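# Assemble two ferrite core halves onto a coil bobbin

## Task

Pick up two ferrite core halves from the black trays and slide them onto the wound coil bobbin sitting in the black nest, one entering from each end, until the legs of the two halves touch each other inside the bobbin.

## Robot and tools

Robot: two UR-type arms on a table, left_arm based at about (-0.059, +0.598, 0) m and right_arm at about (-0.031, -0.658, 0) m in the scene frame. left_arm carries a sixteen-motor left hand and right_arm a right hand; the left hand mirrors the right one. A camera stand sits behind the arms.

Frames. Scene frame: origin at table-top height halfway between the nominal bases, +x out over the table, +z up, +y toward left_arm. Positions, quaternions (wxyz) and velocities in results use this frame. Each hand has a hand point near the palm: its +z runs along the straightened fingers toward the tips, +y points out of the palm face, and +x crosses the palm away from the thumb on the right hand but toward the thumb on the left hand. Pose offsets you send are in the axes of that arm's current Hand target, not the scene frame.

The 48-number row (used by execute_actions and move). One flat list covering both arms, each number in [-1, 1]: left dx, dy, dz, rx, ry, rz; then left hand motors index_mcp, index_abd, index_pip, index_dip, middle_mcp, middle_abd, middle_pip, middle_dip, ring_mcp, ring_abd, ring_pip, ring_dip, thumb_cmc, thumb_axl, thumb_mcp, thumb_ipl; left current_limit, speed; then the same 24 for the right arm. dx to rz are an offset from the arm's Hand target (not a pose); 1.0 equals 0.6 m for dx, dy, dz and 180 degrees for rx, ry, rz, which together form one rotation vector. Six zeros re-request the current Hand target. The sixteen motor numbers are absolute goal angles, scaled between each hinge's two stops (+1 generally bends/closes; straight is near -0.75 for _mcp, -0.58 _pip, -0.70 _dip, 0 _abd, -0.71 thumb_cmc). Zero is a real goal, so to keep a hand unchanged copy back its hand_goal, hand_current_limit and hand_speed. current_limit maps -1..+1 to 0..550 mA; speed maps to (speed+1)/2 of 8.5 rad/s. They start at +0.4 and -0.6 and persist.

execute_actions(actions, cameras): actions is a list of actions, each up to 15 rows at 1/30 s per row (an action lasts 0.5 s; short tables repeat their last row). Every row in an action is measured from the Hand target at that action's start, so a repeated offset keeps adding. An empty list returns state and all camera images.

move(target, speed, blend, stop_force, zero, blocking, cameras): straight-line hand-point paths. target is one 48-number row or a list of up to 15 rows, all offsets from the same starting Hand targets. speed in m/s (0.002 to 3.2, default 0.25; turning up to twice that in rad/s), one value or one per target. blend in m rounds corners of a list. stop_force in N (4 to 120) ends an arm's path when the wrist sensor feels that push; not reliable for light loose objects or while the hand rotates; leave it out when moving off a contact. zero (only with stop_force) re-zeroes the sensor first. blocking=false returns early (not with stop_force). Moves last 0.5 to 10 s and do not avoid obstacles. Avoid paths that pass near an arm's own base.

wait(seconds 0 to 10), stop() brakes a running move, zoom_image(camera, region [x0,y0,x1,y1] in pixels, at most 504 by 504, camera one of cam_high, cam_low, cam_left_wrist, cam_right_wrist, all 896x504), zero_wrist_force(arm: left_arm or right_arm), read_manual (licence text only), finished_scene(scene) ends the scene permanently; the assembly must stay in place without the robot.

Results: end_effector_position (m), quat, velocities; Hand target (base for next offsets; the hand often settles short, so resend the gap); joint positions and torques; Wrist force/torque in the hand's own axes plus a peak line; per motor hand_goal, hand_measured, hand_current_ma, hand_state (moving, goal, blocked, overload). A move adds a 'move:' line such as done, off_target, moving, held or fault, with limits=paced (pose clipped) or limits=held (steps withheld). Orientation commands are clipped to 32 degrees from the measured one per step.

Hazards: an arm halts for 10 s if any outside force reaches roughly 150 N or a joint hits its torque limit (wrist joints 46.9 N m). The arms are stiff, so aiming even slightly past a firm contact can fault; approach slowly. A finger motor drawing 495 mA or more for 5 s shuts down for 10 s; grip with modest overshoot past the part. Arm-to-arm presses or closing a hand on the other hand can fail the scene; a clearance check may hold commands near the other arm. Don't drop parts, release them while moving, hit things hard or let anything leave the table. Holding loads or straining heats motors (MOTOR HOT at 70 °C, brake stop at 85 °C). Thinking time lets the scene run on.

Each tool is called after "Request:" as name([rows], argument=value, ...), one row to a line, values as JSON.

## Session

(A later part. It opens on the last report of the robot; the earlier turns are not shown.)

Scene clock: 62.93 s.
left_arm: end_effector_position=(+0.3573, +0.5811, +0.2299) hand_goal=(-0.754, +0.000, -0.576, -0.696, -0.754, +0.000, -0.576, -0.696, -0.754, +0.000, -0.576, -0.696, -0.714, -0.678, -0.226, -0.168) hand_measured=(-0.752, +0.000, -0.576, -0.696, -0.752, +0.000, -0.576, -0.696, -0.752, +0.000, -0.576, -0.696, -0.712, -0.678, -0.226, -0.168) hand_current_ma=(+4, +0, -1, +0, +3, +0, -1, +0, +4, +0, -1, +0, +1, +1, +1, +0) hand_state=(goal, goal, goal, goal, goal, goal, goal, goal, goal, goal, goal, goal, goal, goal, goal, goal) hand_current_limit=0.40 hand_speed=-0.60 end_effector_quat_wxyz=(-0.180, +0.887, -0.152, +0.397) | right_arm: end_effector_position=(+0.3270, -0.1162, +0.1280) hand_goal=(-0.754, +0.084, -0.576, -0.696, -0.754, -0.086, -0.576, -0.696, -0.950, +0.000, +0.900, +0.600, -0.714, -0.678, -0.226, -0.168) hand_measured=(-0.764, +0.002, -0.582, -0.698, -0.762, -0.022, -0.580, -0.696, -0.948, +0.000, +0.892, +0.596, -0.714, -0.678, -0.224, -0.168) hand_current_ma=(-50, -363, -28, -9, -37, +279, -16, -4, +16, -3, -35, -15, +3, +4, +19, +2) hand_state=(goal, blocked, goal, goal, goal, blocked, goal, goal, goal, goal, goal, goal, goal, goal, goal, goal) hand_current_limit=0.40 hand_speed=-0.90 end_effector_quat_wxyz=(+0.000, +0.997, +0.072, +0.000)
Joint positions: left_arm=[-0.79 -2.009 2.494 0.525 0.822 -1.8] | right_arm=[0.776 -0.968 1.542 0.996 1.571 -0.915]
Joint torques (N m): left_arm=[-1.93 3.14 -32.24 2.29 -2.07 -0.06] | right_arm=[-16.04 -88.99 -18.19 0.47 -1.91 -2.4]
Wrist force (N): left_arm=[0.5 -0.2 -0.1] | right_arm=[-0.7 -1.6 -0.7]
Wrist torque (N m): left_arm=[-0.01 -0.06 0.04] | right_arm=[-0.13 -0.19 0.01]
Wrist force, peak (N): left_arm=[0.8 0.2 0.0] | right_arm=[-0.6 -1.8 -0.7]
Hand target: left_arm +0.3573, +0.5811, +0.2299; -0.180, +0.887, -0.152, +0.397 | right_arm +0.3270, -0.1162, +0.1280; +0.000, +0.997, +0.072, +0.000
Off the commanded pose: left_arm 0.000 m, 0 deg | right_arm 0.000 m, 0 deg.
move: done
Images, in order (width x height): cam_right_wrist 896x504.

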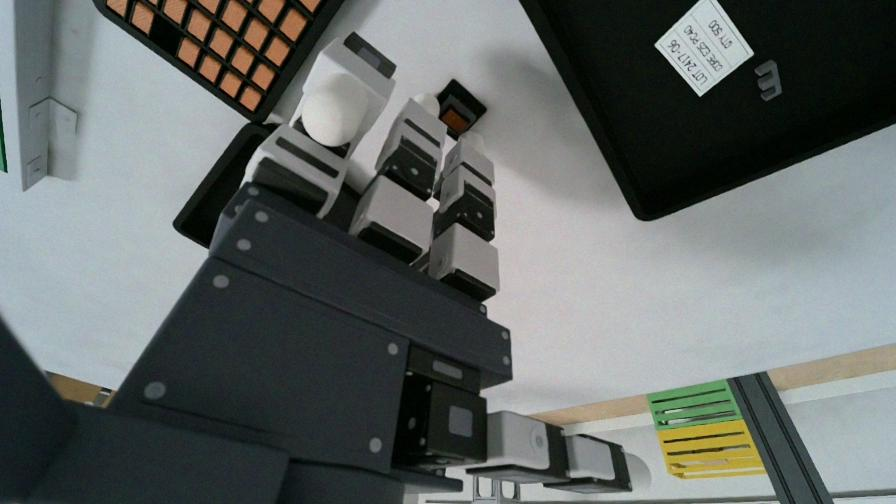

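Request:
move([
  [0,0,0,0,0,0,-0.754,0,-0.576,-0.696,-0.754,0,-0.576,-0.696,-0.754,0,-0.576,-0.696,-0.714,-0.678,-0.226,-0.168,0.4,-0.6,0,-0.0012,0,0,0,0,-0.754,0.085,-0.576,-0.696,-0.754,-0.085,-0.576,-0.696,-0.95,0,0.9,0.6,-0.714,-0.678,-0.226,-0.168,0.4,-0.93],
  [0,0,0,0,0,0,-0.754,0,-0.576,-0.696,-0.754,0,-0.576,-0.696,-0.754,0,-0.576,-0.696,-0.714,-0.678,-0.226,-0.168,0.4,-0.6,0,-0.0012,0,0,0,0,-0.754,-0.05,-0.576,-0.696,-0.754,0.05,-0.576,-0.696,-0.95,0,0.9,0.6,-0.714,-0.678,-0.226,-0.168,0.4,-0.93],
  [0,0,0,0,0,0,-0.754,0,-0.576,-0.696,-0.754,0,-0.576,-0.696,-0.754,0,-0.576,-0.696,-0.714,-0.678,-0.226,-0.168,0.4,-0.6,0,-0.0012,-0.08,0,0,0,-0.754,-0.05,-0.576,-0.696,-0.754,0.05,-0.576,-0.696,-0.95,0,0.9,0.6,-0.714,-0.678,-0.226,-0.168,0.4,-0.93],
], speed=[0.01, 0.05, 0.08], cameras=["cam_right_wrist"])

Request:
zoom_image(camera="cam_right_wrist", region=[430, 55, 490, 115])

Scene clock: 66.00 s.
left_arm: end_effector_position=(+0.3573, +0.5811, +0.2299) hand_goal=(-0.754, +0.000, -0.576, -0.696, -0.754, +0.000, -0.576, -0.696, -0.754, +0.000, -0.576, -0.696, -0.714, -0.678, -0.226, -0.168) hand_measured=(-0.752, +0.000, -0.576, -0.696, -0.752, +0.000, -0.576, -0.696, -0.752, +0.000, -0.576, -0.696, -0.712, -0.678, -0.226, -0.168) hand_current_ma=(+4, +0, -1, +0, +3, +0, -1, +0, +4, +0, -1, +0, +1, +1, +1, +0) hand_state=(goal, goal, goal, goal, goal, goal, goal, goal, goal, goal, goal, goal, goal, goal, goal, goal) hand_current_limit=0.40 hand_speed=-0.60 end_effector_quat_wxyz=(-0.180, +0.887, -0.152, +0.397) | right_arm: end_effector_position=(+0.3269, -0.1155, +0.1759) hand_goal=(-0.754, -0.050, -0.576, -0.696, -0.754, +0.050, -0.576, -0.696, -0.950, +0.000, +0.900, +0.600, -0.714, -0.678, -0.226, -0.168) hand_measured=(-0.756, -0.046, -0.578, -0.698, -0.756, +0.046, -0.578, -0.696, -0.948, +0.000, +0.892, +0.596, -0.714, -0.678, -0.224, -0.168) hand_current_ma=(-7, +15, -14, -9, -7, -14, -11, -4, +16, -3, -35, -15, +3, +4, +19, +2) hand_state=(goal, goal, goal, goal, goal, goal, goal, goal, goal, goal, goal, goal, goal, goal, goal, goal) hand_current_limit=0.40 hand_speed=-0.93 end_effector_quat_wxyz=(+0.000, +0.997, +0.072, +0.000)
Joint positions: left_arm=[-0.79 -2.009 2.494 0.525 0.822 -1.8] | right_arm=[0.777 -1.007 1.511 1.067 1.571 -0.914]
Joint torques (N m): left_arm=[-1.41 -3.07 -32.94 1.91 -1.85 0.01] | right_arm=[15.55 -86.35 -38.89 8.12 -1.47 1.41]
Wrist force (N): left_arm=[0.0 -0.1 -0.4] | right_arm=[-0.6 -0.4 -0.2]
Wrist torque (N m): left_arm=[0.03 0.00 0.00] | right_arm=[-0.22 -0.21 -0.09]
Wrist force, peak (N): left_arm=[0.8 0.1 -0.5] | right_arm=[-0.9 -1.1 -1.4]
Hand target: left_arm +0.3573, +0.5811, +0.2299; -0.180, +0.887, -0.152, +0.397 | right_arm +0.3269, -0.1155, +0.1760; +0.000, +0.997, +0.072, +0.000
Off the commanded pose: left_arm 0.000 m, 0 deg | right_arm 0.000 m, 0 deg.
move: done
Images, in order (width x height): cam_right_wrist 896x504.

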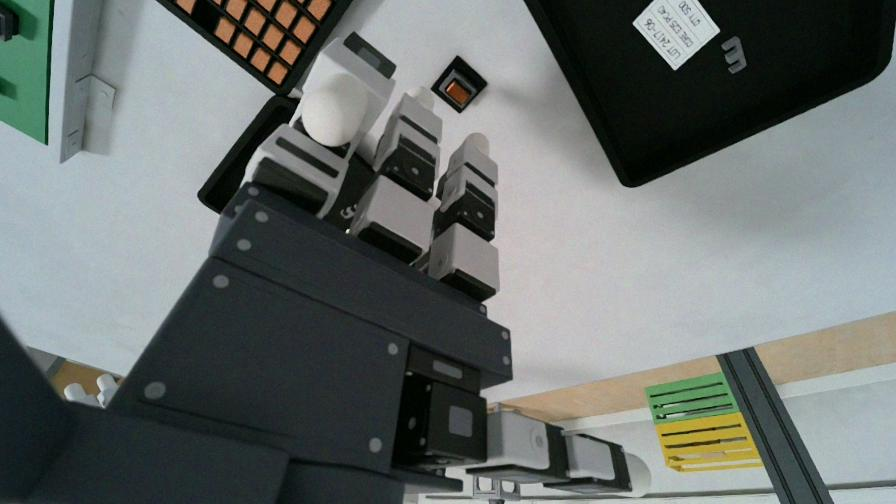

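Scaled by 8.400 from the camera's 896x504 image, which has a finer 1280x720 frame.

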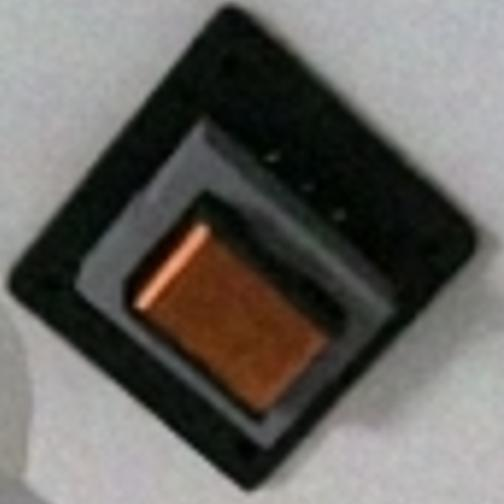

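Request:
move(target=[0,0,0,0,0,0,-0.754,0,-0.576,-0.696,-0.754,0,-0.576,-0.696,-0.754,0,-0.576,-0.696,-0.714,-0.678,-0.226,-0.168,0.4,-0.6,0,0,-0.08,0,0,0,-0.754,-0.05,-0.576,-0.696,-0.754,0.05,-0.576,-0.696,-0.95,0,0.9,0.6,-0.714,-0.678,-0.226,-0.168,0.4,-0.9], speed=0.15)

Request:
finished_scene(scene=2)

Scene clock: 67.83 s.
left_arm: end_effector_position=(+0.3573, +0.5811, +0.2299) hand_goal=(-0.754, +0.000, -0.576, -0.696, -0.754, +0.000, -0.576, -0.696, -0.754, +0.000, -0.576, -0.696, -0.714, -0.678, -0.226, -0.168) hand_measured=(-0.752, +0.000, -0.576, -0.696, -0.752, +0.000, -0.576, -0.696, -0.752, +0.000, -0.576, -0.696, -0.712, -0.678, -0.226, -0.168) hand_current_ma=(+4, +0, -1, +0, +3, +0, -1, +0, +4, +0, -1, +0, +1, +1, +1, +0) hand_state=(goal, goal, goal, goal, goal, goal, goal, goal, goal, goal, goal, goal, goal, goal, goal, goal) hand_current_limit=0.40 hand_speed=-0.60 end_effector_quat_wxyz=(-0.180, +0.887, -0.152, +0.397) | right_arm: end_effector_position=(+0.3269, -0.1155, +0.2239) hand_goal=(-0.754, -0.050, -0.576, -0.696, -0.754, +0.050, -0.576, -0.696, -0.950, +0.000, +0.900, +0.600, -0.714, -0.678, -0.226, -0.168) hand_measured=(-0.756, -0.046, -0.578, -0.698, -0.756, +0.046, -0.578, -0.696, -0.948, +0.000, +0.892, +0.596, -0.714, -0.678, -0.224, -0.168) hand_current_ma=(-7, +15, -14, -9, -7, -14, -11, -4, +16, -3, -35, -15, +3, +4, +19, +2) hand_state=(goal, goal, goal, goal, goal, goal, goal, goal, goal, goal, goal, goal, goal, goal, goal, goal) hand_current_limit=0.40 hand_speed=-0.90 end_effector_quat_wxyz=(+0.000, +0.997, +0.072, +0.000)
Joint positions: left_arm=[-0.79 -2.009 2.494 0.525 0.822 -1.8] | right_arm=[0.777 -1.042 1.474 1.139 1.571 -0.914]
Joint torques (N m): left_arm=[-1.95 -2.11 -31.78 2.4 -1.69 -0.17] | right_arm=[1.09 -86.12 -40.23 7.76 -1.2 -0.82]
Wrist force (N): left_arm=[0.3 0.3 -0.2] | right_arm=[-0.6 -0.3 -0.7]
Wrist torque (N m): left_arm=[0.06 -0.03 0.01] | right_arm=[-0.19 -0.19 -0.12]
Wrist force, peak (N): left_arm=[0.8 0.3 0.3] | right_arm=[-1.0 -0.2 -1.3]
Hand target: left_arm +0.3573, +0.5811, +0.2299; -0.180, +0.887, -0.152, +0.397 | right_arm +0.3269, -0.1155, +0.2240; +0.000, +0.997, +0.072, +0.000
Off the commanded pose: left_arm 0.000 m, 0 deg | right_arm 0.000 m, 0 deg.
move: done

The scene is finished: the task was done.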